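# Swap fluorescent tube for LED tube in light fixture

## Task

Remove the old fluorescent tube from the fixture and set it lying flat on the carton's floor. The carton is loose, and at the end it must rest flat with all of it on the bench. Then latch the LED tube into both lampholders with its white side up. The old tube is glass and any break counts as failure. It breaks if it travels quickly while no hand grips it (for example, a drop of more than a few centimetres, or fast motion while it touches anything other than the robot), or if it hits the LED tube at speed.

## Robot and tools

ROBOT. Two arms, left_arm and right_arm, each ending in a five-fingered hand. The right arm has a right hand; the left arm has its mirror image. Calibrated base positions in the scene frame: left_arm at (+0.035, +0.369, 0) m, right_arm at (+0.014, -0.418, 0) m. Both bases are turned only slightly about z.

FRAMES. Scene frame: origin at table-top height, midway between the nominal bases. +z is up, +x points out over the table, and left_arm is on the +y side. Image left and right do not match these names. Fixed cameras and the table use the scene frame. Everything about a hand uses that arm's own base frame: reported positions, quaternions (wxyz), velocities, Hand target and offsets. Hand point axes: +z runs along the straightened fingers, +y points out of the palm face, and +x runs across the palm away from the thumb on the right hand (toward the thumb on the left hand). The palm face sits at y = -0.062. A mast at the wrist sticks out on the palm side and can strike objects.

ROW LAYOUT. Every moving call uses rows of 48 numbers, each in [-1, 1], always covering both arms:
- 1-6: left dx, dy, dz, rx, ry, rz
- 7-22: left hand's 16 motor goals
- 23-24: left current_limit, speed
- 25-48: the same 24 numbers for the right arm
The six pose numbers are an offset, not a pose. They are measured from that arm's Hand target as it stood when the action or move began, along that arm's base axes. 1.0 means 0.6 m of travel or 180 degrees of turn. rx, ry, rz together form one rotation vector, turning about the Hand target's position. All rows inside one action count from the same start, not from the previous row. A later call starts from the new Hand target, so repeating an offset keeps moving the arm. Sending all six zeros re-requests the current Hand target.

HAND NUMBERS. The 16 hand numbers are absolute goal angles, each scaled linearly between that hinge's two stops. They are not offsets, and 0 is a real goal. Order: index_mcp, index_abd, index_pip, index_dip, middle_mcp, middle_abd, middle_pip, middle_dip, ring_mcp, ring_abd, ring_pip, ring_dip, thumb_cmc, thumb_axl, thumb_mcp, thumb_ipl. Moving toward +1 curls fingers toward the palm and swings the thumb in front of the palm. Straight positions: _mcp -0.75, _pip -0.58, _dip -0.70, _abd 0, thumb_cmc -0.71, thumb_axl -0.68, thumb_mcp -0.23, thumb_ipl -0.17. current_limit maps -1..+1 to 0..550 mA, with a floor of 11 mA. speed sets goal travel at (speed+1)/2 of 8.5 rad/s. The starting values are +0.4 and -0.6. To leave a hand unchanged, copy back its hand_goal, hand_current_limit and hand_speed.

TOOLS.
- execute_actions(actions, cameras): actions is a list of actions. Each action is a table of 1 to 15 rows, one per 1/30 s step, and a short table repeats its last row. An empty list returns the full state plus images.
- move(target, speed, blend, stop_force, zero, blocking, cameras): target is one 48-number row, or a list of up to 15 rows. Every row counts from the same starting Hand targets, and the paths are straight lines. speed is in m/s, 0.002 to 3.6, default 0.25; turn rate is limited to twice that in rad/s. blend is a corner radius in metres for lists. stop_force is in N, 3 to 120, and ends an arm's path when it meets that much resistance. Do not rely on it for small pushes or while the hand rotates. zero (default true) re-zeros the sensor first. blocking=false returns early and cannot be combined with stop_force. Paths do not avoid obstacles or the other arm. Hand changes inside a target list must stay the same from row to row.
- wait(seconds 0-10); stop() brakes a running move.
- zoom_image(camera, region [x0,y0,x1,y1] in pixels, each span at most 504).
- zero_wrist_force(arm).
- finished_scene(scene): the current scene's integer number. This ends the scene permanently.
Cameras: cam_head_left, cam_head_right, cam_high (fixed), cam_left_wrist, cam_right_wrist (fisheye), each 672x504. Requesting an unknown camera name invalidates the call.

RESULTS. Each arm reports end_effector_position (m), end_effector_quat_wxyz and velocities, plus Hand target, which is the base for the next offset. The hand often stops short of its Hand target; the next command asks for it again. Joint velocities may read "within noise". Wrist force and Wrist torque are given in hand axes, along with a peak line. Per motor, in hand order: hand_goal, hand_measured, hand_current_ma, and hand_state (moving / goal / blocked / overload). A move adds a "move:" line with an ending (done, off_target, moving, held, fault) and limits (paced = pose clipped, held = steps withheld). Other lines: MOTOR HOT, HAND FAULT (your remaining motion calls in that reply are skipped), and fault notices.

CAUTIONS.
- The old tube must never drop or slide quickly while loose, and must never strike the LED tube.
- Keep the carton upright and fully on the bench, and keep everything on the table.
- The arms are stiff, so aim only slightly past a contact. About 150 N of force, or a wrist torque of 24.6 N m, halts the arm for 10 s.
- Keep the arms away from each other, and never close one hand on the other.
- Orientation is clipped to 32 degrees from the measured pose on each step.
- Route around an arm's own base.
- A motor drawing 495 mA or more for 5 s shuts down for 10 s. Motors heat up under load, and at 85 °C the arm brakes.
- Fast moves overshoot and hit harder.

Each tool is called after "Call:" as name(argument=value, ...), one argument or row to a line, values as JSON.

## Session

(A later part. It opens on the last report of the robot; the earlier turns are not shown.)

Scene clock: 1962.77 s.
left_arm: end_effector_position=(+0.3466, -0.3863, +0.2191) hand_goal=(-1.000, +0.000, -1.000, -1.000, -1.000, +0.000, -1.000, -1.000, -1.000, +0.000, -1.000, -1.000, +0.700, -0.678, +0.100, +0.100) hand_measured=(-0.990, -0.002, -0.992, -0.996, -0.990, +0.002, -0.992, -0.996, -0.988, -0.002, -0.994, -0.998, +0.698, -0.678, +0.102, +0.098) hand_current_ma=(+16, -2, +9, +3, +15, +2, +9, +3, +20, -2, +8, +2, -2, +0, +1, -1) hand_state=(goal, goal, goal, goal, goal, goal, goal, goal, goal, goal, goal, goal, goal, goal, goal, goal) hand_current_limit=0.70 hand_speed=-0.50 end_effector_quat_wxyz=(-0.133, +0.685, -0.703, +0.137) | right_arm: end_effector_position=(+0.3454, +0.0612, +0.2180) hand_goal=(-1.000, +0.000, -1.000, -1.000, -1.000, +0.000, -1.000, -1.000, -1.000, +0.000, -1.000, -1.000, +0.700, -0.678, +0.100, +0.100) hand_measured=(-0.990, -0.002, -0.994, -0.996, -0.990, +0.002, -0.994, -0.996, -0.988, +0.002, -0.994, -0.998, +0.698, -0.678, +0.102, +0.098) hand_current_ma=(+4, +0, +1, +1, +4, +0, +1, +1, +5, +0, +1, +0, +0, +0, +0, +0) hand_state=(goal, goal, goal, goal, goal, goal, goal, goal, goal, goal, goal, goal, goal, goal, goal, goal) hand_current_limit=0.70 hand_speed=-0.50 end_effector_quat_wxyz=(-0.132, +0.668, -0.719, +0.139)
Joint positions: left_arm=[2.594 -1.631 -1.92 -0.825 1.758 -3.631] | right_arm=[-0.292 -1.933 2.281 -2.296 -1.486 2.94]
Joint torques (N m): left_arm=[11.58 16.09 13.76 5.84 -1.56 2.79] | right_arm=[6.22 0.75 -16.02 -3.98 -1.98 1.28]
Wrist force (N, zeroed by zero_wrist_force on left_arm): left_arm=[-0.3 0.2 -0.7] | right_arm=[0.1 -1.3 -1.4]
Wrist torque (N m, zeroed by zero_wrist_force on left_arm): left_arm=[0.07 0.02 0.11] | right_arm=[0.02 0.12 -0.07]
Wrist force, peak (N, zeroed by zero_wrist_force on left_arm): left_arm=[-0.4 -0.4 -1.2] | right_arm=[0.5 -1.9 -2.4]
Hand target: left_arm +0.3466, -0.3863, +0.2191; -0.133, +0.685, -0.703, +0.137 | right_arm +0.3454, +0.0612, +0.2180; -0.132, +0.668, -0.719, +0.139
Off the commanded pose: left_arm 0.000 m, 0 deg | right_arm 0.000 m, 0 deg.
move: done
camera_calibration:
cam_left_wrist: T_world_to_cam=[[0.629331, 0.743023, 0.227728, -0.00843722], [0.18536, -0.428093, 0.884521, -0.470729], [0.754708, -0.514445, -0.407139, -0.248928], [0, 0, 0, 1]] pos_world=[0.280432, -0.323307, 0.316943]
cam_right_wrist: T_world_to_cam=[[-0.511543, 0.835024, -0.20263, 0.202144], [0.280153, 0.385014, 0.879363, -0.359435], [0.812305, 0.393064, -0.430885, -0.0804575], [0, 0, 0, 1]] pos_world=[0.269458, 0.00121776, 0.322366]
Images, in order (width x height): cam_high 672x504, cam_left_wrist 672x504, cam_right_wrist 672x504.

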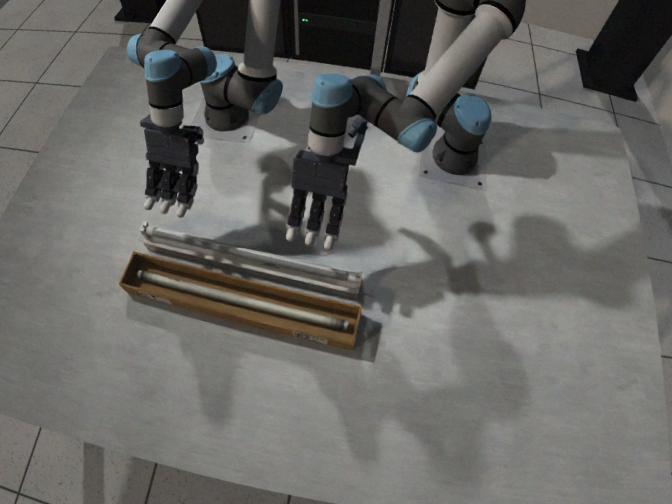

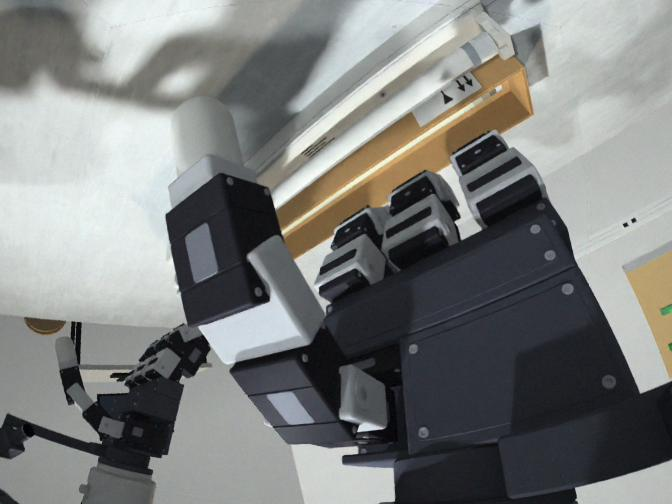

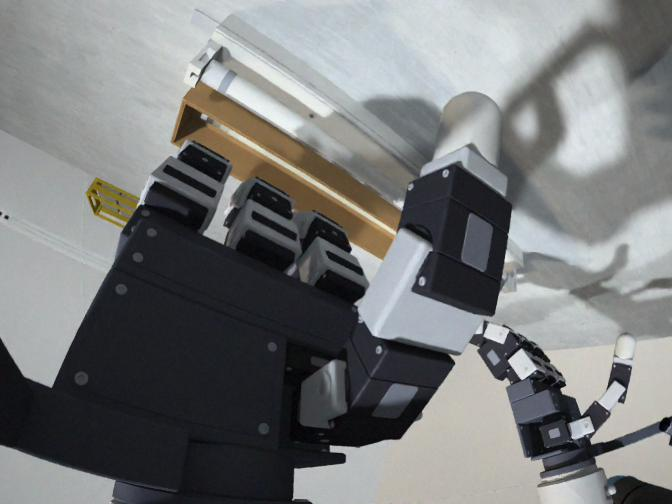

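Call:
zero_wrist_force(
  arm="left_arm",
)

Call:
zero_wrist_force(
  arm="right_arm",
)

Call:
move(
  target=[0.0067,-0.0002,-0.175,0,0,0,-1,0,-1,-1,-1,0,-1,-1,-1,0,-1,-1,0.7,-0.678,0.1,0.1,0.7,-0.5,0.0067,-0.0004,-0.1717,0,0,0,-1,0,-1,-1,-1,0,-1,-1,-1,0,-1,-1,0.7,-0.678,0.1,0.1,0.7,-0.5],
  speed=0.08,
)

Call:
move(
  target=[0,0,-0.0167,0,0,0,-1,0,-1,-1,-1,0,-1,-1,-1,0,-1,-1,0.7,-0.678,0.1,0.1,0.7,-0.5,0,0,-0.0167,0,0,0,-1,0,-1,-1,-1,0,-1,-1,-1,0,-1,-1,0.7,-0.678,0.1,0.1,0.7,-0.5],
  speed=0.008,
  stop_force=6,
  cameras=["cam_high"],
)

Call:
zoom_image(
  camera="cam_high",
  region=[120, 200, 370, 350],
)

Wrist force sensor zeroed.

Wrist force sensor zeroed.

Scene clock: 1979.13 s.
left_arm: end_effector_position=(+0.3506, -0.3864, +0.1141) hand_goal=(-1.000, +0.000, -1.000, -1.000, -1.000, +0.000, -1.000, -1.000, -1.000, +0.000, -1.000, -1.000, +0.700, -0.678, +0.100, +0.100) hand_measured=(-0.990, -0.002, -0.992, -0.996, -0.990, +0.002, -0.992, -0.996, -0.988, -0.002, -0.994, -0.998, +0.698, -0.678, +0.102, +0.098) hand_current_ma=(+16, -2, +9, +3, +15, +2, +9, +3, +20, -2, +8, +2, -2, +0, +1, -1) hand_state=(goal, goal, goal, goal, goal, goal, goal, goal, goal, goal, goal, goal, goal, goal, goal, goal) hand_current_limit=0.70 hand_speed=-0.50 end_effector_quat_wxyz=(-0.133, +0.685, -0.703, +0.137) | right_arm: end_effector_position=(+0.3494, +0.0609, +0.1150) hand_goal=(-1.000, +0.000, -1.000, -1.000, -1.000, +0.000, -1.000, -1.000, -1.000, +0.000, -1.000, -1.000, +0.700, -0.678, +0.100, +0.100) hand_measured=(-0.990, -0.002, -0.994, -0.996, -0.990, +0.002, -0.994, -0.996, -0.988, +0.002, -0.994, -0.998, +0.698, -0.678, +0.102, +0.098) hand_current_ma=(+4, +0, +1, +1, +4, +0, +1, +1, +5, +0, +1, +0, +0, +0, +0, +0) hand_state=(goal, goal, goal, goal, goal, goal, goal, goal, goal, goal, goal, goal, goal, goal, goal, goal) hand_current_limit=0.70 hand_speed=-0.50 end_effector_quat_wxyz=(-0.132, +0.668, -0.719, +0.139)
Joint positions: left_arm=[2.598 -1.78 -2.061 -0.533 1.757 -3.627] | right_arm=[-0.289 -1.743 2.462 -2.667 -1.487 2.943]
Joint torques (N m): left_arm=[11.27 18.41 12.73 5.72 -1.66 2.94] | right_arm=[6.86 -2.64 -11.6 -4.1 -2.48 1.2]
Wrist force (N, zeroed by zero_wrist_force): left_arm=[-0.1 -0.1 0.3] | right_arm=[0.2 -0.1 0.1]
Wrist torque (N m, zeroed by zero_wrist_force): left_arm=[-0.04 0.01 -0.11] | right_arm=[-0.01 -0.03 -0.04]
Wrist force, peak (N, zeroed by zero_wrist_force): left_arm=[0.1 0.2 0.8] | right_arm=[0.4 0.0 0.8]
Hand target: left_arm +0.3506, -0.3864, +0.1141; -0.133, +0.685, -0.703, +0.137 | right_arm +0.3494, +0.0609, +0.1149; -0.132, +0.668, -0.719, +0.139
Off the commanded pose: left_arm 0.000 m, 0 deg | right_arm 0.000 m, 0 deg.
move: done

Scene clock: 1981.30 s.
left_arm: end_effector_position=(+0.3506, -0.3864, +0.1040) hand_goal=(-1.000, +0.000, -1.000, -1.000, -1.000, +0.000, -1.000, -1.000, -1.000, +0.000, -1.000, -1.000, +0.700, -0.678, +0.100, +0.100) hand_measured=(-0.990, -0.002, -0.992, -0.996, -0.990, +0.002, -0.992, -0.996, -0.988, -0.002, -0.994, -0.998, +0.698, -0.678, +0.102, +0.098) hand_current_ma=(+16, -2, +9, +3, +15, +2, +9, +3, +20, -2, +8, +2, -2, +0, +1, -1) hand_state=(goal, goal, goal, goal, goal, goal, goal, goal, goal, goal, goal, goal, goal, goal, goal, goal) hand_current_limit=0.70 hand_speed=-0.50 end_effector_quat_wxyz=(-0.133, +0.685, -0.703, +0.137) | right_arm: end_effector_position=(+0.3494, +0.0609, +0.1049) hand_goal=(-1.000, +0.000, -1.000, -1.000, -1.000, +0.000, -1.000, -1.000, -1.000, +0.000, -1.000, -1.000, +0.700, -0.678, +0.100, +0.100) hand_measured=(-0.990, -0.002, -0.994, -0.996, -0.990, +0.002, -0.994, -0.996, -0.988, +0.002, -0.994, -0.998, +0.698, -0.678, +0.102, +0.098) hand_current_ma=(+4, +0, +1, +1, +4, +0, +1, +1, +5, +0, +1, +0, +0, +0, +0, +0) hand_state=(goal, goal, goal, goal, goal, goal, goal, goal, goal, goal, goal, goal, goal, goal, goal, goal) hand_current_limit=0.70 hand_speed=-0.50 end_effector_quat_wxyz=(-0.132, +0.668, -0.719, +0.139)
Joint positions: left_arm=[2.598 -1.797 -2.072 -0.505 1.757 -3.627] | right_arm=[-0.289 -1.717 2.477 -2.707 -1.487 2.943]
Joint torques (N m): left_arm=[12.16 19.97 11.51 5.77 -1.56 2.93] | right_arm=[7.28 -3.52 -10.58 -4.13 -2.37 1.34]
Wrist force (N, zeroed by zero_wrist_force): left_arm=[0.2 -0.1 0.4] | right_arm=[0.3 0.3 0.1]
Wrist torque (N m, zeroed by zero_wrist_force): left_arm=[-0.05 -0.02 -0.09] | right_arm=[0.04 -0.03 -0.02]
Wrist force, peak (N, zeroed by zero_wrist_force): left_arm=[0.0 -0.3 0.5] | right_arm=[0.4 0.3 0.3]
Hand target: left_arm +0.3506, -0.3864, +0.1040; -0.133, +0.685, -0.703, +0.137 | right_arm +0.3494, +0.0609, +0.1049; -0.132, +0.668, -0.719, +0.139
Off the commanded pose: left_arm 0.000 m, 0 deg | right_arm 0.000 m, 0 deg.
move: done
Images, in order (width x height): cam_high 672x504.

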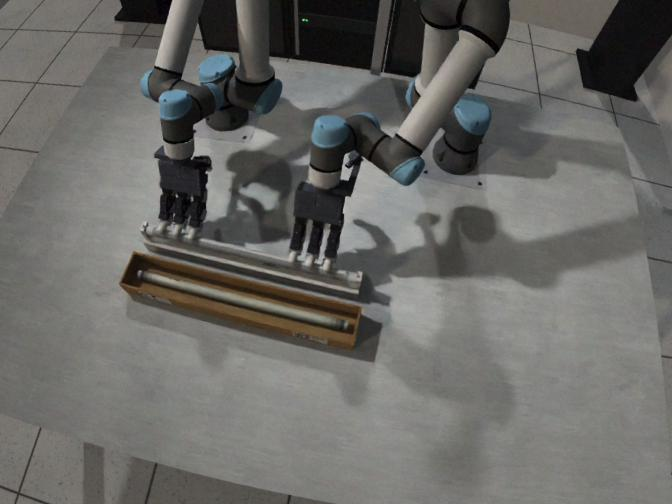

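Scaled by 2.016.

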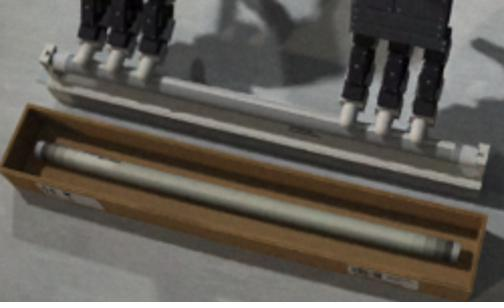

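Call:
move(
  target=[0,0,-0.0117,0,0,0,-1,0,-1,-1,-1,0,-1,-1,-1,0,-1,-1,0.7,-0.678,0.1,0.1,0.7,-0.5,0,0,-0.0117,0,0,0,-1,0,-1,-1,-1,0,-1,-1,-1,0,-1,-1,0.7,-0.678,0.1,0.1,0.7,-0.5],
  speed=0.006,
  stop_force=6,
)

Scene clock: 1993.40 s.
left_arm: end_effector_position=(+0.3506, -0.3864, +0.1003) hand_goal=(-1.000, +0.000, -1.000, -1.000, -1.000, +0.000, -1.000, -1.000, -1.000, +0.000, -1.000, -1.000, +0.700, -0.678, +0.100, +0.100) hand_measured=(-1.000, -0.002, -1.000, -1.000, -1.000, +0.002, -1.000, -1.000, -1.000, -0.002, -1.000, -1.000, +0.698, -0.678, +0.102, +0.098) hand_current_ma=(+0, -2, +0, +0, +0, +2, +0, +0, +0, -2, +0, +0, -2, +0, +1, -1) hand_state=(goal, goal, goal, goal, goal, goal, goal, goal, goal, goal, goal, goal, goal, goal, goal, goal) hand_current_limit=0.70 hand_speed=-0.50 end_effector_quat_wxyz=(-0.133, +0.685, -0.703, +0.137) | right_arm: end_effector_position=(+0.3494, +0.0609, +0.1016) hand_goal=(-1.000, +0.000, -1.000, -1.000, -1.000, +0.000, -1.000, -1.000, -1.000, +0.000, -1.000, -1.000, +0.700, -0.678, +0.100, +0.100) hand_measured=(-1.000, -0.002, -1.000, -1.000, -1.000, +0.002, -1.000, -1.000, -1.000, +0.002, -1.000, -1.000, +0.698, -0.678, +0.102, +0.098) hand_current_ma=(+0, +0, +0, +0, +0, +0, +0, +0, +0, +0, +0, +0, +0, +0, +0, +0) hand_state=(goal, goal, goal, goal, goal, goal, goal, goal, goal, goal, goal, goal, goal, goal, goal, goal) hand_current_limit=0.70 hand_speed=-0.50 end_effector_quat_wxyz=(-0.132, +0.668, -0.719, +0.139)
Joint positions: left_arm=[2.598 -1.804 -2.076 -0.494 1.757 -3.627] | right_arm=[-0.289 -1.708 2.481 -2.721 -1.487 2.943]
Joint torques (N m): left_arm=[11.44 32.64 22.3 -0.12 -1.17 2.67] | right_arm=[6.1 -16.42 -28.61 -1.19 -2.17 0.98]
Wrist force (N, zeroed by zero_wrist_force): left_arm=[0.2 4.2 -9.5] | right_arm=[0.0 1.7 -6.3]
Wrist torque (N m, zeroed by zero_wrist_force): left_arm=[1.35 -0.23 -0.19] | right_arm=[0.97 0.29 -0.03]
Wrist force, peak (N, zeroed by zero_wrist_force): left_arm=[-0.3 5.6 -11.8] | right_arm=[-0.2 3.0 -10.2]
Hand target: left_arm +0.3506, -0.3864, +0.1003; -0.133, +0.685, -0.703, +0.137 (not the last commanded pose) | right_arm +0.3494, +0.0609, +0.1016; -0.132, +0.668, -0.719, +0.139 (not the last commanded pose)
Off the commanded pose: left_arm 0.003 m, 0 deg | right_arm 0.004 m, 0 deg.
move: contact (left_arm, right_arm)

Call:
move(
  target=[0,0,-0.0043,0,0,0,-1,0,-1,-1,-1,0,-1,-1,-1,0,-1,-1,0.7,-0.678,0.1,0.1,0.7,-0.5,0,0,-0.0045,0,0,0,-1,0,-1,-1,-1,0,-1,-1,-1,0,-1,-1,0.7,-0.678,0.1,0.1,0.7,-0.5],
  speed=0.01,
)

Call:
move(
  target=[0.0133,-0.0004,0,0,0,0,-1,0,-1,-1,-1,0,-1,-1,-1,0,-1,-1,0.7,-0.678,0.1,0.1,0.7,-0.5,0.0133,-0.0008,0,0,0,0,-1,0,-1,-1,-1,0,-1,-1,-1,0,-1,-1,0.7,-0.678,0.1,0.1,0.7,-0.5],
  speed=0.01,
  cameras=["cam_high"],
)

Call:
zoom_image(
  camera="cam_high",
  region=[120, 200, 370, 350],
)

Scene clock: 2011.43 s.
left_arm: end_effector_position=(+0.3507, -0.3865, +0.0979) hand_goal=(-1.000, +0.000, -1.000, -1.000, -1.000, +0.000, -1.000, -1.000, -1.000, +0.000, -1.000, -1.000, +0.700, -0.678, +0.100, +0.100) hand_measured=(-1.002, +0.000, -1.002, -1.000, -1.002, +0.006, -1.002, -1.000, -1.002, +0.000, -1.002, -1.000, +0.698, -0.678, +0.102, +0.098) hand_current_ma=(-1, +0, -1, +0, -1, +5, -1, +0, -1, +0, -1, +0, -2, +0, +1, -1) hand_state=(goal, goal, goal, goal, goal, goal, goal, goal, goal, goal, goal, goal, goal, goal, goal, goal) hand_current_limit=0.70 hand_speed=-0.50 end_effector_quat_wxyz=(-0.133, +0.685, -0.703, +0.137) | right_arm: end_effector_position=(+0.3495, +0.0609, +0.0991) hand_goal=(-1.000, +0.000, -1.000, -1.000, -1.000, +0.000, -1.000, -1.000, -1.000, +0.000, -1.000, -1.000, +0.700, -0.678, +0.100, +0.100) hand_measured=(-1.002, -0.004, -1.002, -1.000, -1.002, +0.002, -1.002, -1.000, -1.002, +0.000, -1.002, -1.000, +0.698, -0.678, +0.102, +0.098) hand_current_ma=(+0, +0, +0, +0, +0, +0, +0, +0, +0, +0, +0, +0, +0, +0, +0, +0) hand_state=(goal, goal, goal, goal, goal, goal, goal, goal, goal, goal, goal, goal, goal, goal, goal, goal) hand_current_limit=0.70 hand_speed=-0.50 end_effector_quat_wxyz=(-0.132, +0.668, -0.719, +0.139)
Joint positions: left_arm=[2.598 -1.809 -2.078 -0.487 1.757 -3.627] | right_arm=[-0.289 -1.701 2.485 -2.732 -1.487 2.943]
Joint torques (N m): left_arm=[11.39 -8.13 -5.02 -2.12 -1.21 2.67] | right_arm=[5.71 16.96 9.19 4.15 -2.06 0.65]
Wrist force (N, zeroed by zero_wrist_force): left_arm=[-0.6 -1.8 -44.5] | right_arm=[-0.5 -4.4 -47.1]
Wrist torque (N m, zeroed by zero_wrist_force): left_arm=[6.93 -1.17 -0.18] | right_arm=[7.41 1.31 -0.20]
Wrist force, peak (N, zeroed by zero_wrist_force): left_arm=[-0.6 -1.8 -44.5] | right_arm=[-0.5 -4.4 -47.1]
Hand target: left_arm +0.3506, -0.3864, +0.0977; -0.133, +0.685, -0.703, +0.137 | right_arm +0.3494, +0.0609, +0.0989; -0.132, +0.668, -0.719, +0.139
Off the commanded pose: left_arm 0.000 m, 0 deg | right_arm 0.000 m, 0 deg.
move: done

Scene clock: 2012.57 s.
left_arm: end_effector_position=(+0.3586, -0.3867, +0.0978) hand_goal=(-1.000, +0.000, -1.000, -1.000, -1.000, +0.000, -1.000, -1.000, -1.000, +0.000, -1.000, -1.000, +0.700, -0.678, +0.100, +0.100) hand_measured=(-1.002, +0.000, -1.002, -1.000, -1.002, +0.004, -1.002, -1.000, -1.002, +0.000, -1.002, -1.000, +0.698, -0.678, +0.102, +0.098) hand_current_ma=(-2, +0, -1, +0, -2, +4, -1, +0, -2, +0, -1, +0, -2, +0, +1, -1) hand_state=(goal, goal, goal, goal, goal, goal, goal, goal, goal, goal, goal, goal, goal, goal, goal, goal) hand_current_limit=0.70 hand_speed=-0.50 end_effector_quat_wxyz=(-0.133, +0.685, -0.703, +0.137) | right_arm: end_effector_position=(+0.3573, +0.0605, +0.0989) hand_goal=(-1.000, +0.000, -1.000, -1.000, -1.000, +0.000, -1.000, -1.000, -1.000, +0.000, -1.000, -1.000, +0.700, -0.678, +0.100, +0.100) hand_measured=(-1.002, -0.004, -1.002, -1.000, -1.002, +0.002, -1.002, -1.000, -1.002, +0.000, -1.002, -1.000, +0.698, -0.678, +0.102, +0.098) hand_current_ma=(+0, +0, +0, +0, +0, +0, +0, +0, +0, +0, +0, +0, +0, +0, +0, +0) hand_state=(goal, goal, goal, goal, goal, goal, goal, goal, goal, goal, goal, goal, goal, goal, goal, goal) hand_current_limit=0.70 hand_speed=-0.50 end_effector_quat_wxyz=(-0.132, +0.668, -0.719, +0.139)
Joint positions: left_arm=[2.606 -1.821 -2.063 -0.489 1.754 -3.619] | right_arm=[-0.283 -1.678 2.467 -2.737 -1.489 2.948]
Joint torques (N m): left_arm=[12.48 -3.34 6.44 -8.64 -4.45 2.94] | right_arm=[7.66 15.37 -5.88 5.86 -3.19 1.2]
Wrist force (N, zeroed by zero_wrist_force): left_arm=[-0.2 -16.4 -34.0] | right_arm=[0.7 -18.7 -37.1]
Wrist torque (N m, zeroed by zero_wrist_force): left_arm=[5.40 -0.87 0.24] | right_arm=[6.19 1.18 -0.37]
Wrist force, peak (N, zeroed by zero_wrist_force): left_arm=[-0.5 -4.2 -47.6] | right_arm=[0.1 -6.8 -51.9]
Hand target: left_arm +0.3586, -0.3867, +0.0977; -0.133, +0.685, -0.703, +0.137 | right_arm +0.3574, +0.0605, +0.0989; -0.132, +0.668, -0.719, +0.139
Off the commanded pose: left_arm 0.000 m, 0 deg | right_arm 0.000 m, 0 deg.
move: done
Images, in order (width x height): cam_high 672x504.

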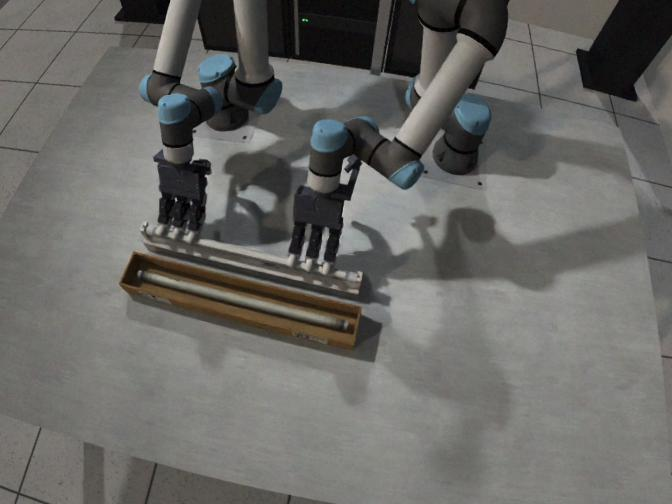

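Scaled by 2.016.

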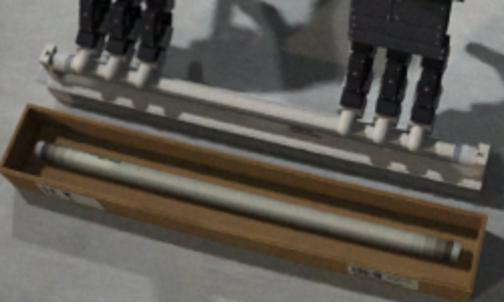

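Call:
move(
  target=[0.005,-0.0001,0,0,0,0,-1,0,-1,-1,-1,0,-1,-1,-1,0,-1,-1,0.7,-0.678,0.1,0.1,0.7,-0.5,0.005,-0.0003,0,0,0,0,-1,0,-1,-1,-1,0,-1,-1,-1,0,-1,-1,0.7,-0.678,0.1,0.1,0.7,-0.5],
  speed=0.01,
  cameras=["cam_high"],
)

Call:
zoom_image(
  camera="cam_high",
  region=[120, 200, 370, 350],
)

Scene clock: 2032.13 s.
left_arm: end_effector_position=(+0.3616, -0.3868, +0.0978) hand_goal=(-1.000, +0.000, -1.000, -1.000, -1.000, +0.000, -1.000, -1.000, -1.000, +0.000, -1.000, -1.000, +0.700, -0.678, +0.100, +0.100) hand_measured=(-1.002, +0.000, -1.002, -1.000, -1.002, +0.004, -1.002, -1.000, -1.002, +0.000, -1.002, -1.000, +0.698, -0.678, +0.102, +0.098) hand_current_ma=(-2, +0, -1, +0, -2, +4, -1, +0, -2, +0, -1, +0, -2, +0, +1, -1) hand_state=(goal, goal, goal, goal, goal, goal, goal, goal, goal, goal, goal, goal, goal, goal, goal, goal) hand_current_limit=0.70 hand_speed=-0.50 end_effector_quat_wxyz=(-0.133, +0.685, -0.703, +0.137) | right_arm: end_effector_position=(+0.3603, +0.0603, +0.0989) hand_goal=(-1.000, +0.000, -1.000, -1.000, -1.000, +0.000, -1.000, -1.000, -1.000, +0.000, -1.000, -1.000, +0.700, -0.678, +0.100, +0.100) hand_measured=(-1.002, -0.002, -1.002, -1.000, -1.002, +0.002, -1.002, -1.000, -1.002, +0.000, -1.002, -1.000, +0.698, -0.678, +0.102, +0.098) hand_current_ma=(+0, +0, +0, +0, +0, +0, +0, +0, +0, +0, +0, +0, +0, +0, +0, +0) hand_state=(goal, goal, goal, goal, goal, goal, goal, goal, goal, goal, goal, goal, goal, goal, goal, goal) hand_current_limit=0.70 hand_speed=-0.50 end_effector_quat_wxyz=(-0.132, +0.668, -0.719, +0.139)
Joint positions: left_arm=[2.609 -1.825 -2.057 -0.49 1.753 -3.616] | right_arm=[-0.281 -1.669 2.46 -2.739 -1.49 2.95]
Joint torques (N m): left_arm=[13.5 -8.58 5.17 -8.33 -4.09 2.93] | right_arm=[6.82 16.62 -6.04 5.59 -3.26 1.34]
Wrist force (N, zeroed by zero_wrist_force): left_arm=[-0.3 -12.6 -38.8] | right_arm=[0.8 -14.1 -43.7]
Wrist torque (N m, zeroed by zero_wrist_force): left_arm=[5.87 -1.00 0.13] | right_arm=[6.82 1.35 -0.23]
Wrist force, peak (N, zeroed by zero_wrist_force): left_arm=[-0.6 -8.3 -40.4] | right_arm=[1.0 -10.0 -45.7]
Hand target: left_arm +0.3616, -0.3867, +0.0977; -0.133, +0.685, -0.703, +0.137 | right_arm +0.3604, +0.0603, +0.0989; -0.132, +0.668, -0.719, +0.139
Off the commanded pose: left_arm 0.000 m, 0 deg | right_arm 0.000 m, 0 deg.
move: done
Images, in order (width x height): cam_high 672x504.

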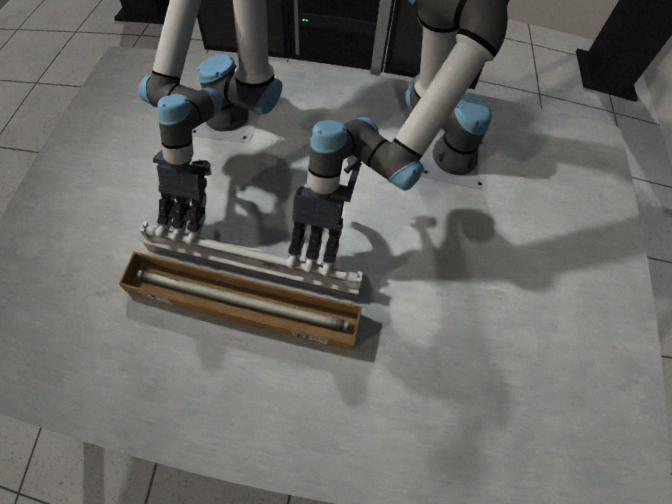

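Scaled by 2.016.

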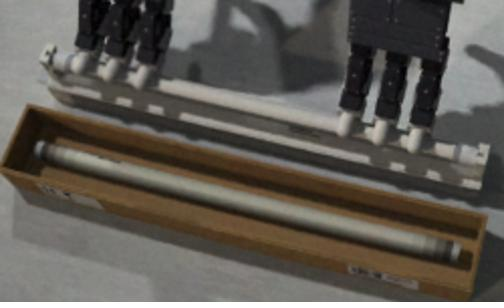

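Call:
move(
  target=[
    [0,0,0.05,0,0,0,-1,0,-1,-1,-1,0,-1,-1,-1,0,-1,-1,0.7,-0.678,0.1,0.1,0.7,-0.5,0,0,0.05,0,0,0,-1,0,-1,-1,-1,0,-1,-1,-1,0,-1,-1,0.7,-0.678,0.1,0.1,0.7,-0.5],
    [-0.025,0.0006,0.2022,0,0,0,-1,0,-1,-1,-1,0,-1,-1,-1,0,-1,-1,0.7,-0.678,0.1,0.1,0.7,-0.5,-0.025,0.0015,0.1985,0,0,0,-1,0,-1,-1,-1,0,-1,-1,-1,0,-1,-1,0.7,-0.678,0.1,0.1,0.7,-0.5],
  ],
  speed=[0.05,0.12],
  blend=0.01,
  cameras=["cam_high","cam_left_wrist","cam_right_wrist"],
)

Call:
zoom_image(
  camera="cam_right_wrist",
  region=[240, 60, 320, 130],
)

Call:
zoom_image(
  camera="cam_left_wrist",
  region=[390, 40, 470, 110],
)

Call:
zoom_image(
  camera="cam_high",
  region=[120, 200, 370, 350],
)

Scene clock: 2052.13 s.
left_arm: end_effector_position=(+0.3466, -0.3864, +0.2190) hand_goal=(-1.000, +0.000, -1.000, -1.000, -1.000, +0.000, -1.000, -1.000, -1.000, +0.000, -1.000, -1.000, +0.700, -0.678, +0.100, +0.100) hand_measured=(-0.994, -0.002, -1.000, -1.000, -0.994, +0.002, -1.000, -1.000, -0.994, -0.002, -1.000, -1.000, +0.698, -0.678, +0.102, +0.098) hand_current_ma=(+6, -2, +0, +0, +6, +1, +0, +0, +7, -2, +0, +0, -2, +0, +1, -1) hand_state=(goal, goal, goal, goal, goal, goal, goal, goal, goal, goal, goal, goal, goal, goal, goal, goal) hand_current_limit=0.70 hand_speed=-0.50 end_effector_quat_wxyz=(-0.133, +0.685, -0.703, +0.137) | right_arm: end_effector_position=(+0.3454, +0.0612, +0.2179) hand_goal=(-1.000, +0.000, -1.000, -1.000, -1.000, +0.000, -1.000, -1.000, -1.000, +0.000, -1.000, -1.000, +0.700, -0.678, +0.100, +0.100) hand_measured=(-0.994, -0.002, -1.000, -1.000, -0.994, +0.002, -1.000, -1.000, -0.994, +0.002, -1.000, -1.000, +0.698, -0.678, +0.102, +0.098) hand_current_ma=(+1, +0, +0, +0, +1, +0, +0, +0, +1, +0, +0, +0, +0, +0, +0, +0) hand_state=(goal, goal, goal, goal, goal, goal, goal, goal, goal, goal, goal, goal, goal, goal, goal, goal) hand_current_limit=0.70 hand_speed=-0.50 end_effector_quat_wxyz=(-0.132, +0.668, -0.719, +0.139)
Joint positions: left_arm=[2.594 -1.631 -1.92 -0.824 1.758 -3.631] | right_arm=[-0.292 -1.932 2.282 -2.297 -1.486 2.94]
Joint torques (N m): left_arm=[-12.53 34.05 28.88 0.59 2.13 -2.87] | right_arm=[-7.91 -15.11 -35.63 -1.58 2.81 -1.3]
Wrist force (N, zeroed by zero_wrist_force): left_arm=[-0.1 -0.1 0.0] | right_arm=[0.2 -0.2 0.0]
Wrist torque (N m, zeroed by zero_wrist_force): left_arm=[-0.01 0.01 0.02] | right_arm=[-0.03 -0.02 0.16]
Wrist force, peak (N, zeroed by zero_wrist_force): left_arm=[-0.3 -13.2 -39.2] | right_arm=[0.9 -14.1 -44.4]
Hand target: left_arm +0.3466, -0.3864, +0.2191; -0.133, +0.685, -0.703, +0.137 | right_arm +0.3454, +0.0612, +0.2180; -0.132, +0.668, -0.719, +0.139
Off the commanded pose: left_arm 0.000 m, 0 deg | right_arm 0.000 m, 0 deg.
move: done
camera_calibration:
cam_left_wrist: T_world_to_cam=[[0.629312, 0.743039, 0.227728, -0.00830699], [0.1853, -0.42804, 0.88456, -0.470573], [0.754739, -0.514466, -0.407056, -0.249103], [0, 0, 0, 1]] pos_world=[0.280432, -0.323407, 0.316743]
cam_right_wrist: T_world_to_cam=[[-0.511507, 0.835021, -0.202733, 0.202147], [0.280017, 0.385036, 0.879396, -0.359321], [0.812374, 0.393049, -0.430768, -0.0805568], [0, 0, 0, 1]] pos_world=[0.269458, 0.0012178, 0.322266]
Images, in order (width x height): cam_high 672x504, cam_left_wrist 672x504, cam_right_wrist 672x504.

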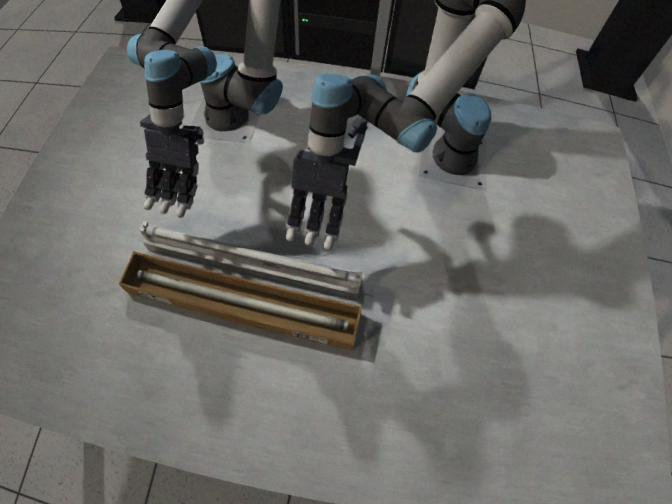

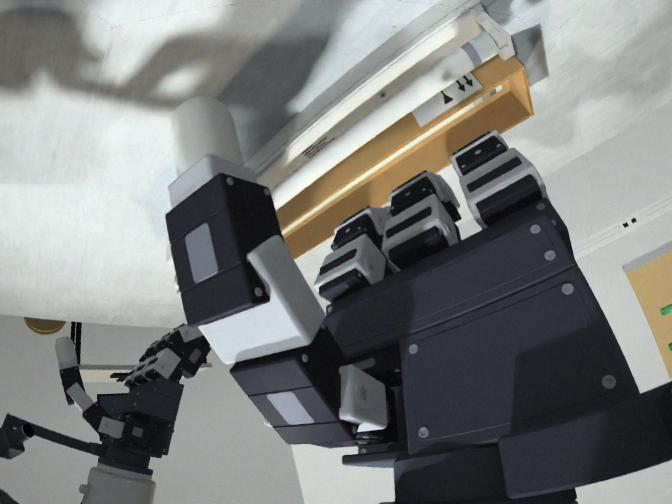

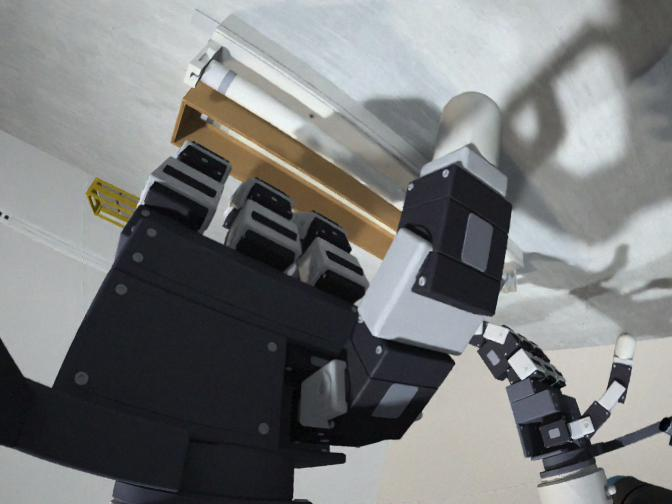

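Scaled by 6.300 from the camera's 672x504 image, which has a finer 960x720 frame.

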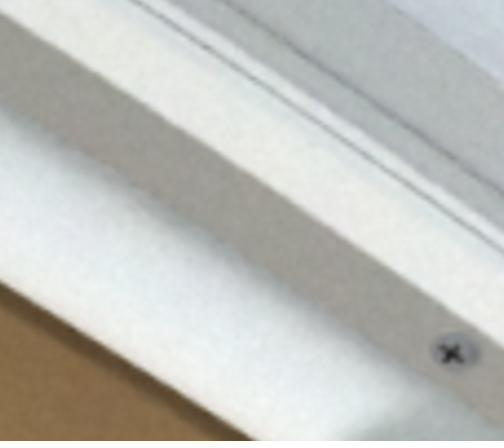

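Scaled by 6.300 from the camera's 672x504 image, which has a finer 960x720 frame.

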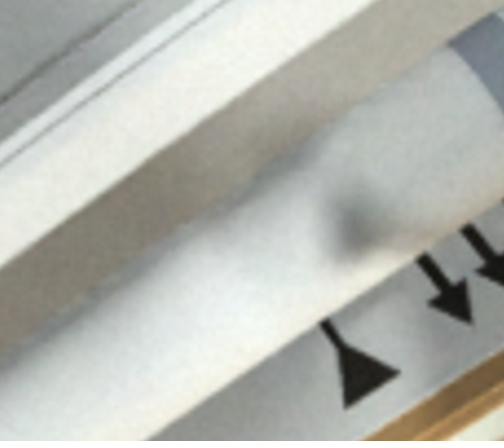

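Scaled by 2.016.

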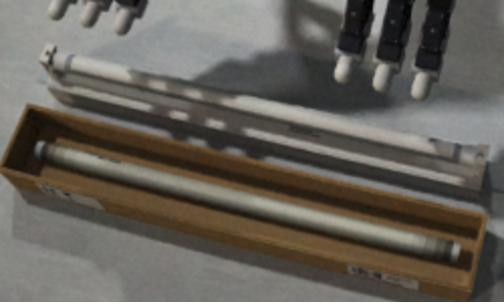

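Call:
move(
  target=[
    [0.0067,-0.0002,-0.18,0,0,0,-1,0,-1,-1,-1,0,-1,-1,-1,0,-1,-1,0.7,-0.678,0.1,0.1,0.7,-0.5,0.0067,-0.0004,-0.1772,0,0,0,-1,0,-1,-1,-1,0,-1,-1,-1,0,-1,-1,0.7,-0.678,0.1,0.1,0.7,-0.5],
    [0.0067,-0.0002,-0.2032,0,0,0,-1,0,-1,-1,-1,0,-1,-1,-1,0,-1,-1,0.7,-0.678,0.1,0.1,0.7,-0.5,0.0067,-0.0004,-0.1992,0,0,0,-1,0,-1,-1,-1,0,-1,-1,-1,0,-1,-1,0.7,-0.678,0.1,0.1,0.7,-0.5],
  ],
  speed=[0.08,0.008],
)

Call:
move(
  target=[0.0117,-0.0003,0,0,0,0,-1,0,-1,-1,-1,0,-1,-1,-1,0,-1,-1,0.7,-0.678,0.1,0.1,0.7,-0.5,0.0117,-0.0007,0,0,0,0,-1,0,-1,-1,-1,0,-1,-1,-1,0,-1,-1,0.7,-0.678,0.1,0.1,0.7,-0.5],
  speed=0.01,
)

Scene clock: 2067.97 s.
left_arm: end_effector_position=(+0.3507, -0.3865, +0.0974) hand_goal=(-1.000, +0.000, -1.000, -1.000, -1.000, +0.000, -1.000, -1.000, -1.000, +0.000, -1.000, -1.000, +0.700, -0.678, +0.100, +0.100) hand_measured=(-1.002, +0.000, -1.002, -1.000, -1.002, +0.004, -1.002, -1.000, -1.002, +0.000, -1.002, -1.000, +0.698, -0.678, +0.102, +0.098) hand_current_ma=(-2, +0, -1, +0, -2, +4, -1, +0, -2, +0, -1, +0, -2, +0, +1, -1) hand_state=(goal, goal, goal, goal, goal, goal, goal, goal, goal, goal, goal, goal, goal, goal, goal, goal) hand_current_limit=0.70 hand_speed=-0.50 end_effector_quat_wxyz=(-0.133, +0.685, -0.703, +0.137) | right_arm: end_effector_position=(+0.3495, +0.0609, +0.0987) hand_goal=(-1.000, +0.000, -1.000, -1.000, -1.000, +0.000, -1.000, -1.000, -1.000, +0.000, -1.000, -1.000, +0.700, -0.678, +0.100, +0.100) hand_measured=(-1.002, -0.002, -1.002, -1.000, -1.002, +0.000, -1.002, -1.000, -1.002, +0.000, -1.002, -1.000, +0.698, -0.678, +0.102, +0.098) hand_current_ma=(+0, +0, +0, +0, +0, +0, +0, +0, +0, +0, +0, +0, +0, +0, +0, +0) hand_state=(goal, goal, goal, goal, goal, goal, goal, goal, goal, goal, goal, goal, goal, goal, goal, goal) hand_current_limit=0.70 hand_speed=-0.50 end_effector_quat_wxyz=(-0.132, +0.668, -0.719, +0.139)
Joint positions: left_arm=[2.598 -1.81 -2.079 -0.485 1.757 -3.627] | right_arm=[-0.289 -1.7 2.486 -2.734 -1.487 2.943]
Joint torques (N m): left_arm=[12.16 -10.13 -11.51 -4.53 -1.61 2.84] | right_arm=[6.3 17.58 12.93 5.9 -2.46 1.43]
Wrist force (N, zeroed by zero_wrist_force): left_arm=[-0.7 -16.9 -41.3] | right_arm=[-0.6 -13.6 -44.5]
Wrist torque (N m, zeroed by zero_wrist_force): left_arm=[6.79 -1.09 0.16] | right_arm=[7.40 1.20 -0.50]
Wrist force, peak (N, zeroed by zero_wrist_force): left_arm=[-0.7 -16.9 -41.3] | right_arm=[-0.6 -13.6 -44.5]
Hand target: left_arm +0.3506, -0.3865, +0.0971; -0.133, +0.685, -0.703, +0.137 | right_arm +0.3494, +0.0609, +0.0985; -0.132, +0.668, -0.719, +0.139
Off the commanded pose: left_arm 0.000 m, 0 deg | right_arm 0.000 m, 0 deg.
move: done

Scene clock: 2069.00 s.
left_arm: end_effector_position=(+0.3578, -0.3868, +0.0973) hand_goal=(-1.000, +0.000, -1.000, -1.000, -1.000, +0.000, -1.000, -1.000, -1.000, +0.000, -1.000, -1.000, +0.700, -0.678, +0.100, +0.100) hand_measured=(-1.002, +0.002, -1.002, -1.000, -1.002, +0.006, -1.002, -1.000, -1.002, +0.002, -1.002, -1.000, +0.698, -0.678, +0.102, +0.098) hand_current_ma=(-2, +1, -1, +0, -2, +6, -1, +0, -2, +1, -1, +0, -2, +0, +1, -1) hand_state=(goal, goal, goal, goal, goal, goal, goal, goal, goal, goal, goal, goal, goal, goal, goal, goal) hand_current_limit=0.70 hand_speed=-0.50 end_effector_quat_wxyz=(-0.133, +0.685, -0.703, +0.138) | right_arm: end_effector_position=(+0.3564, +0.0605, +0.0985) hand_goal=(-1.000, +0.000, -1.000, -1.000, -1.000, +0.000, -1.000, -1.000, -1.000, +0.000, -1.000, -1.000, +0.700, -0.678, +0.100, +0.100) hand_measured=(-1.002, -0.002, -1.002, -1.000, -1.002, +0.000, -1.002, -1.000, -1.002, +0.000, -1.002, -1.000, +0.698, -0.678, +0.102, +0.098) hand_current_ma=(+0, +0, +0, +0, +0, +0, +0, +0, +0, +0, +0, +0, +0, +0, +0, +0) hand_state=(goal, goal, goal, goal, goal, goal, goal, goal, goal, goal, goal, goal, goal, goal, goal, goal) hand_current_limit=0.70 hand_speed=-0.50 end_effector_quat_wxyz=(-0.132, +0.668, -0.719, +0.139)
Joint positions: left_arm=[2.605 -1.82 -2.066 -0.486 1.755 -3.62] | right_arm=[-0.284 -1.68 2.47 -2.739 -1.489 2.947]
Joint torques (N m): left_arm=[15.12 -10.56 2.5 -9.35 -4.7 2.88] | right_arm=[6.98 21.45 -3.98 6.97 -3.28 1.54]
Wrist force (N, zeroed by zero_wrist_force): left_arm=[-0.8 -13.2 -46.0] | right_arm=[0.7 -12.7 -54.0]
Wrist torque (N m, zeroed by zero_wrist_force): left_arm=[7.11 -1.23 0.08] | right_arm=[8.44 1.49 -0.33]
Wrist force, peak (N, zeroed by zero_wrist_force): left_arm=[-0.8 -10.9 -50.4] | right_arm=[0.4 -8.4 -55.4]
Hand target: left_arm +0.3577, -0.3867, +0.0971; -0.133, +0.685, -0.703, +0.137 | right_arm +0.3565, +0.0605, +0.0985; -0.132, +0.668, -0.719, +0.139
Off the commanded pose: left_arm 0.000 m, 0 deg | right_arm 0.000 m, 0 deg.
move: done

Call:
move(
  target=[0.0033,-0.0001,0,0,0,0,-1,0,-1,-1,-1,0,-1,-1,-1,0,-1,-1,0.7,-0.678,0.1,0.1,0.7,-0.5,0.0033,-0.0002,0,0,0,0,-1,0,-1,-1,-1,0,-1,-1,-1,0,-1,-1,0.7,-0.678,0.1,0.1,0.7,-0.5],
  speed=0.01,
)

Call:
move(
  target=[0.0017,-0.0,0,0,0,0,-1,0,-1,-1,-1,0,-1,-1,-1,0,-1,-1,0.7,-0.678,0.1,0.1,0.7,-0.5,0.0017,-0.0001,0,0,0,0,-1,0,-1,-1,-1,0,-1,-1,-1,0,-1,-1,0.7,-0.678,0.1,0.1,0.7,-0.5],
  speed=0.01,
)

Scene clock: 2081.20 s.
left_arm: end_effector_position=(+0.3598, -0.3869, +0.0973) hand_goal=(-1.000, +0.000, -1.000, -1.000, -1.000, +0.000, -1.000, -1.000, -1.000, +0.000, -1.000, -1.000, +0.700, -0.678, +0.100, +0.100) hand_measured=(-1.002, +0.002, -1.002, -1.000, -1.002, +0.006, -1.002, -1.000, -1.002, +0.002, -1.002, -1.000, +0.698, -0.678, +0.102, +0.098) hand_current_ma=(-2, +1, -1, +0, -2, +6, -1, +0, -2, +1, -1, +0, -2, +0, +1, -1) hand_state=(goal, goal, goal, goal, goal, goal, goal, goal, goal, goal, goal, goal, goal, goal, goal, goal) hand_current_limit=0.70 hand_speed=-0.50 end_effector_quat_wxyz=(-0.133, +0.685, -0.703, +0.138) | right_arm: end_effector_position=(+0.3584, +0.0604, +0.0985) hand_goal=(-1.000, +0.000, -1.000, -1.000, -1.000, +0.000, -1.000, -1.000, -1.000, +0.000, -1.000, -1.000, +0.700, -0.678, +0.100, +0.100) hand_measured=(-1.002, -0.002, -1.002, -1.000, -1.002, +0.002, -1.002, -1.000, -1.002, +0.000, -1.002, -1.000, +0.698, -0.678, +0.102, +0.098) hand_current_ma=(+0, +0, +0, +0, +0, +0, +0, +0, +0, +0, +0, +0, +0, +0, +0, +0) hand_state=(goal, goal, goal, goal, goal, goal, goal, goal, goal, goal, goal, goal, goal, goal, goal, goal) hand_current_limit=0.70 hand_speed=-0.50 end_effector_quat_wxyz=(-0.132, +0.668, -0.719, +0.139)
Joint positions: left_arm=[2.607 -1.823 -2.062 -0.486 1.754 -3.618] | right_arm=[-0.283 -1.674 2.465 -2.74 -1.489 2.949]
Joint torques (N m): left_arm=[15.35 -11.13 3.03 -9.5 -4.44 2.95] | right_arm=[6.79 21.34 -3.61 7.08 -3.22 1.39]
Wrist force (N, zeroed by zero_wrist_force): left_arm=[-0.6 -12.1 -47.2] | right_arm=[0.9 -13.3 -53.7]
Wrist torque (N m, zeroed by zero_wrist_force): left_arm=[7.18 -1.24 0.07] | right_arm=[8.26 1.47 -0.34]
Wrist force, peak (N, zeroed by zero_wrist_force): left_arm=[-0.4 -11.8 -48.0] | right_arm=[0.9 -11.4 -55.2]
Hand target: left_arm +0.3596, -0.3867, +0.0971; -0.133, +0.685, -0.703, +0.137 | right_arm +0.3584, +0.0604, +0.0985; -0.132, +0.668, -0.719, +0.139
Off the commanded pose: left_arm 0.000 m, 0 deg | right_arm 0.000 m, 0 deg.
move: done

Scene clock: 2081.90 s.
left_arm: end_effector_position=(+0.3609, -0.3869, +0.0973) hand_goal=(-1.000, +0.000, -1.000, -1.000, -1.000, +0.000, -1.000, -1.000, -1.000, +0.000, -1.000, -1.000, +0.700, -0.678, +0.100, +0.100) hand_measured=(-1.002, +0.002, -1.002, -1.000, -1.002, +0.006, -1.002, -1.000, -1.002, +0.002, -1.002, -1.000, +0.698, -0.678, +0.102, +0.098) hand_current_ma=(-2, +1, -1, +0, -2, +5, -1, +0, -2, +1, -1, +0, -2, +0, +1, -1) hand_state=(goal, goal, goal, goal, goal, goal, goal, goal, goal, goal, goal, goal, goal, goal, goal, goal) hand_current_limit=0.70 hand_speed=-0.50 end_effector_quat_wxyz=(-0.133, +0.685, -0.703, +0.138) | right_arm: end_effector_position=(+0.3595, +0.0603, +0.0985) hand_goal=(-1.000, +0.000, -1.000, -1.000, -1.000, +0.000, -1.000, -1.000, -1.000, +0.000, -1.000, -1.000, +0.700, -0.678, +0.100, +0.100) hand_measured=(-1.002, -0.002, -1.002, -1.000, -1.002, +0.002, -1.002, -1.000, -1.002, +0.000, -1.002, -1.000, +0.698, -0.678, +0.102, +0.098) hand_current_ma=(+0, +0, +0, +0, +0, +0, +0, +0, +0, +0, +0, +0, +0, +0, +0, +0) hand_state=(goal, goal, goal, goal, goal, goal, goal, goal, goal, goal, goal, goal, goal, goal, goal, goal) hand_current_limit=0.70 hand_speed=-0.50 end_effector_quat_wxyz=(-0.132, +0.668, -0.719, +0.139)
Joint positions: left_arm=[2.608 -1.825 -2.059 -0.486 1.754 -3.617] | right_arm=[-0.282 -1.671 2.462 -2.74 -1.489 2.949]
Joint torques (N m): left_arm=[10.86 -8.05 1.48 -9.39 -5.2 2.94] | right_arm=[7.8 17.89 -1.02 7.9 -3.82 1.34]
Wrist force (N, zeroed by zero_wrist_force): left_arm=[0.4 -22.8 -38.0] | right_arm=[0.6 -24.2 -42.4]
Wrist torque (N m, zeroed by zero_wrist_force): left_arm=[6.19 -0.98 0.46] | right_arm=[7.20 1.22 -0.62]
Wrist force, peak (N, zeroed by zero_wrist_force): left_arm=[-0.4 -11.3 -47.3] | right_arm=[0.6 -12.8 -53.9]
Hand target: left_arm +0.3607, -0.3867, +0.0971; -0.133, +0.685, -0.703, +0.137 | right_arm +0.3595, +0.0603, +0.0985; -0.132, +0.668, -0.719, +0.139
Off the commanded pose: left_arm 0.000 m, 0 deg | right_arm 0.000 m, 0 deg.
move: done

Call:
move(
  target=[
    [0,0,0.05,0,0,0,-1,0,-1,-1,-1,0,-1,-1,-1,0,-1,-1,0.7,-0.678,0.1,0.1,0.7,-0.5,0,0,0.05,0,0,0,-1,0,-1,-1,-1,0,-1,-1,-1,0,-1,-1,0.7,-0.678,0.1,0.1,0.7,-0.5],
    [-0.0237,0.0006,0.2032,0,0,0,-1,0,-1,-1,-1,0,-1,-1,-1,0,-1,-1,0.7,-0.678,0.1,0.1,0.7,-0.5,-0.0237,0.0015,0.1992,0,0,0,-1,0,-1,-1,-1,0,-1,-1,-1,0,-1,-1,0.7,-0.678,0.1,0.1,0.7,-0.5],
  ],
  speed=[0.05,0.12],
  blend=0.01,
  cameras=["cam_high","cam_left_wrist","cam_right_wrist"],
)

Call:
zoom_image(
  camera="cam_right_wrist",
  region=[240, 60, 320, 130],
)

Call:
zoom_image(
  camera="cam_left_wrist",
  region=[390, 40, 470, 110],
)

Call:
zoom_image(
  camera="cam_high",
  region=[120, 200, 370, 350],
)

Scene clock: 2097.50 s.
left_arm: end_effector_position=(+0.3465, -0.3864, +0.2190) hand_goal=(-1.000, +0.000, -1.000, -1.000, -1.000, +0.000, -1.000, -1.000, -1.000, +0.000, -1.000, -1.000, +0.700, -0.678, +0.100, +0.100) hand_measured=(-0.994, -0.002, -1.000, -1.000, -0.994, +0.002, -1.000, -1.000, -0.994, -0.002, -1.000, -1.000, +0.698, -0.678, +0.102, +0.098) hand_current_ma=(+6, -2, +0, +0, +6, +1, +0, +0, +7, -2, +0, +0, -2, +0, +1, -1) hand_state=(goal, goal, goal, goal, goal, goal, goal, goal, goal, goal, goal, goal, goal, goal, goal, goal) hand_current_limit=0.70 hand_speed=-0.50 end_effector_quat_wxyz=(-0.133, +0.685, -0.703, +0.137) | right_arm: end_effector_position=(+0.3453, +0.0613, +0.2179) hand_goal=(-1.000, +0.000, -1.000, -1.000, -1.000, +0.000, -1.000, -1.000, -1.000, +0.000, -1.000, -1.000, +0.700, -0.678, +0.100, +0.100) hand_measured=(-0.994, -0.002, -1.000, -1.000, -0.994, +0.002, -1.000, -1.000, -0.994, +0.000, -1.000, -1.000, +0.698, -0.678, +0.102, +0.098) hand_current_ma=(+1, +0, +0, +0, +1, +0, +0, +0, +1, +0, +0, +0, +0, +0, +0, +0) hand_state=(goal, goal, goal, goal, goal, goal, goal, goal, goal, goal, goal, goal, goal, goal, goal, goal) hand_current_limit=0.70 hand_speed=-0.50 end_effector_quat_wxyz=(-0.132, +0.668, -0.719, +0.139)
Joint positions: left_arm=[2.594 -1.631 -1.92 -0.824 1.758 -3.631] | right_arm=[-0.292 -1.933 2.282 -2.296 -1.486 2.94]
Joint torques (N m): left_arm=[-12.53 33.74 27.18 0.7 2.06 -2.86] | right_arm=[-8.5 -14.89 -34.36 -1.51 2.98 -1.35]
Wrist force (N, zeroed by zero_wrist_force): left_arm=[0.1 0.0 0.0] | right_arm=[0.3 -0.3 -0.1]
Wrist torque (N m, zeroed by zero_wrist_force): left_arm=[0.01 -0.01 0.03] | right_arm=[-0.03 -0.04 0.17]
Wrist force, peak (N, zeroed by zero_wrist_force): left_arm=[0.4 -24.6 -37.3] | right_arm=[0.8 -24.6 -42.3]
Hand target: left_arm +0.3464, -0.3864, +0.2191; -0.133, +0.685, -0.703, +0.137 | right_arm +0.3452, +0.0612, +0.2180; -0.132, +0.668, -0.719, +0.139
Off the commanded pose: left_arm 0.000 m, 0 deg | right_arm 0.000 m, 0 deg.
move: done
camera_calibration:
cam_left_wrist: T_world_to_cam=[[0.629312, 0.743039, 0.227728, -0.00824406], [0.1853, -0.42804, 0.88456, -0.470555], [0.754739, -0.514466, -0.407056, -0.249027], [0, 0, 0, 1]] pos_world=[0.280332, -0.323407, 0.316743]
cam_right_wrist: T_world_to_cam=[[-0.511507, 0.835021, -0.202733, 0.201961], [0.280017, 0.385036, 0.879396, -0.359304], [0.812374, 0.393049, -0.430768, -0.0804337], [0, 0, 0, 1]] pos_world=[0.269258, 0.0013178, 0.322266]
Images, in order (width x height): cam_high 672x504, cam_left_wrist 672x504, cam_right_wrist 672x504.

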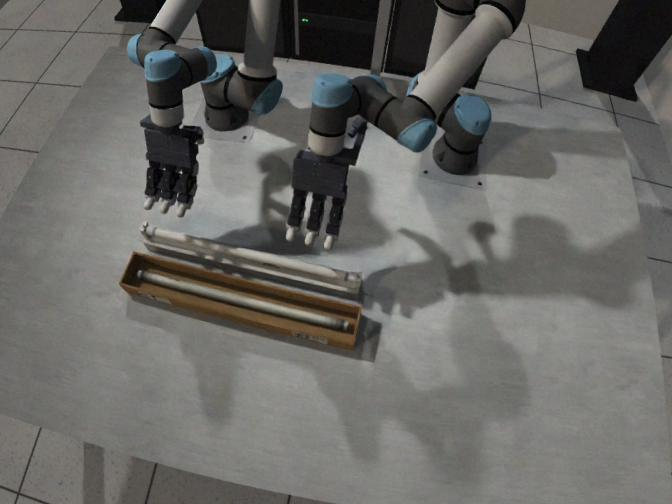

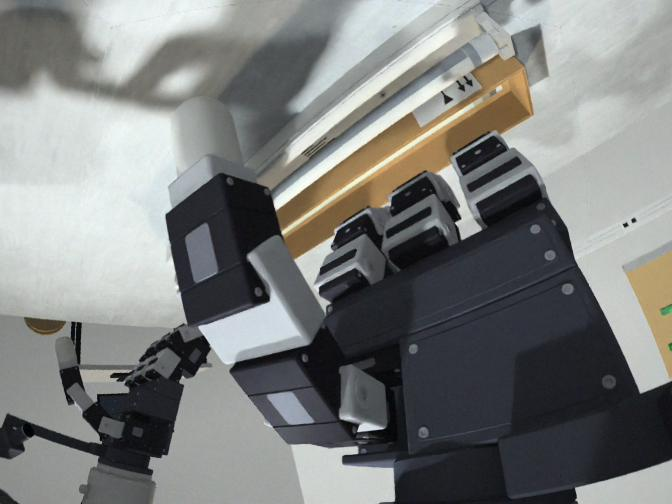

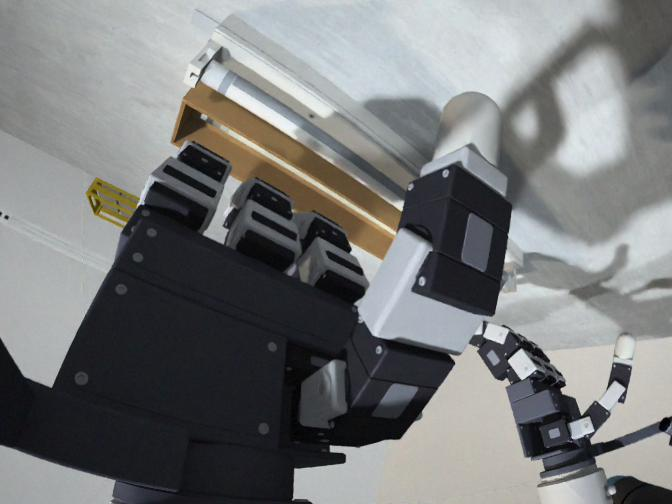

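Scaled by 6.300 from the camera's 672x504 image, which has a finer 960x720 frame.

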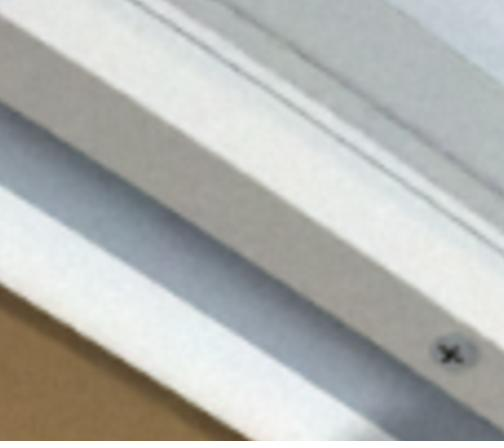

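Scaled by 6.300 from the camera's 672x504 image, which has a finer 960x720 frame.

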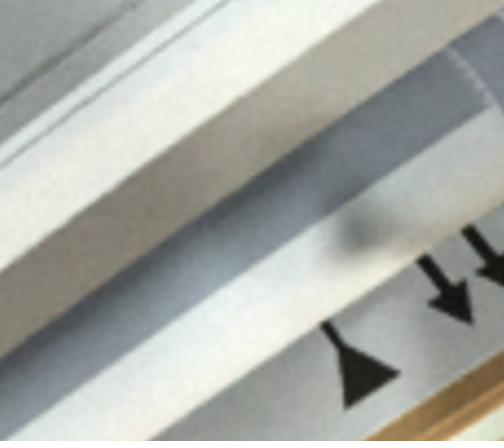

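Scaled by 2.016.

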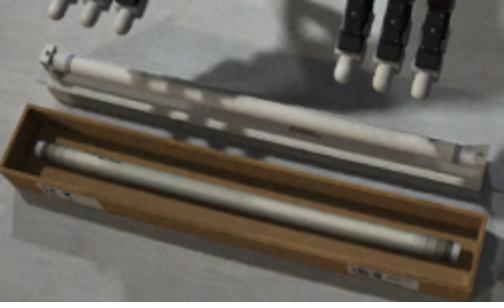

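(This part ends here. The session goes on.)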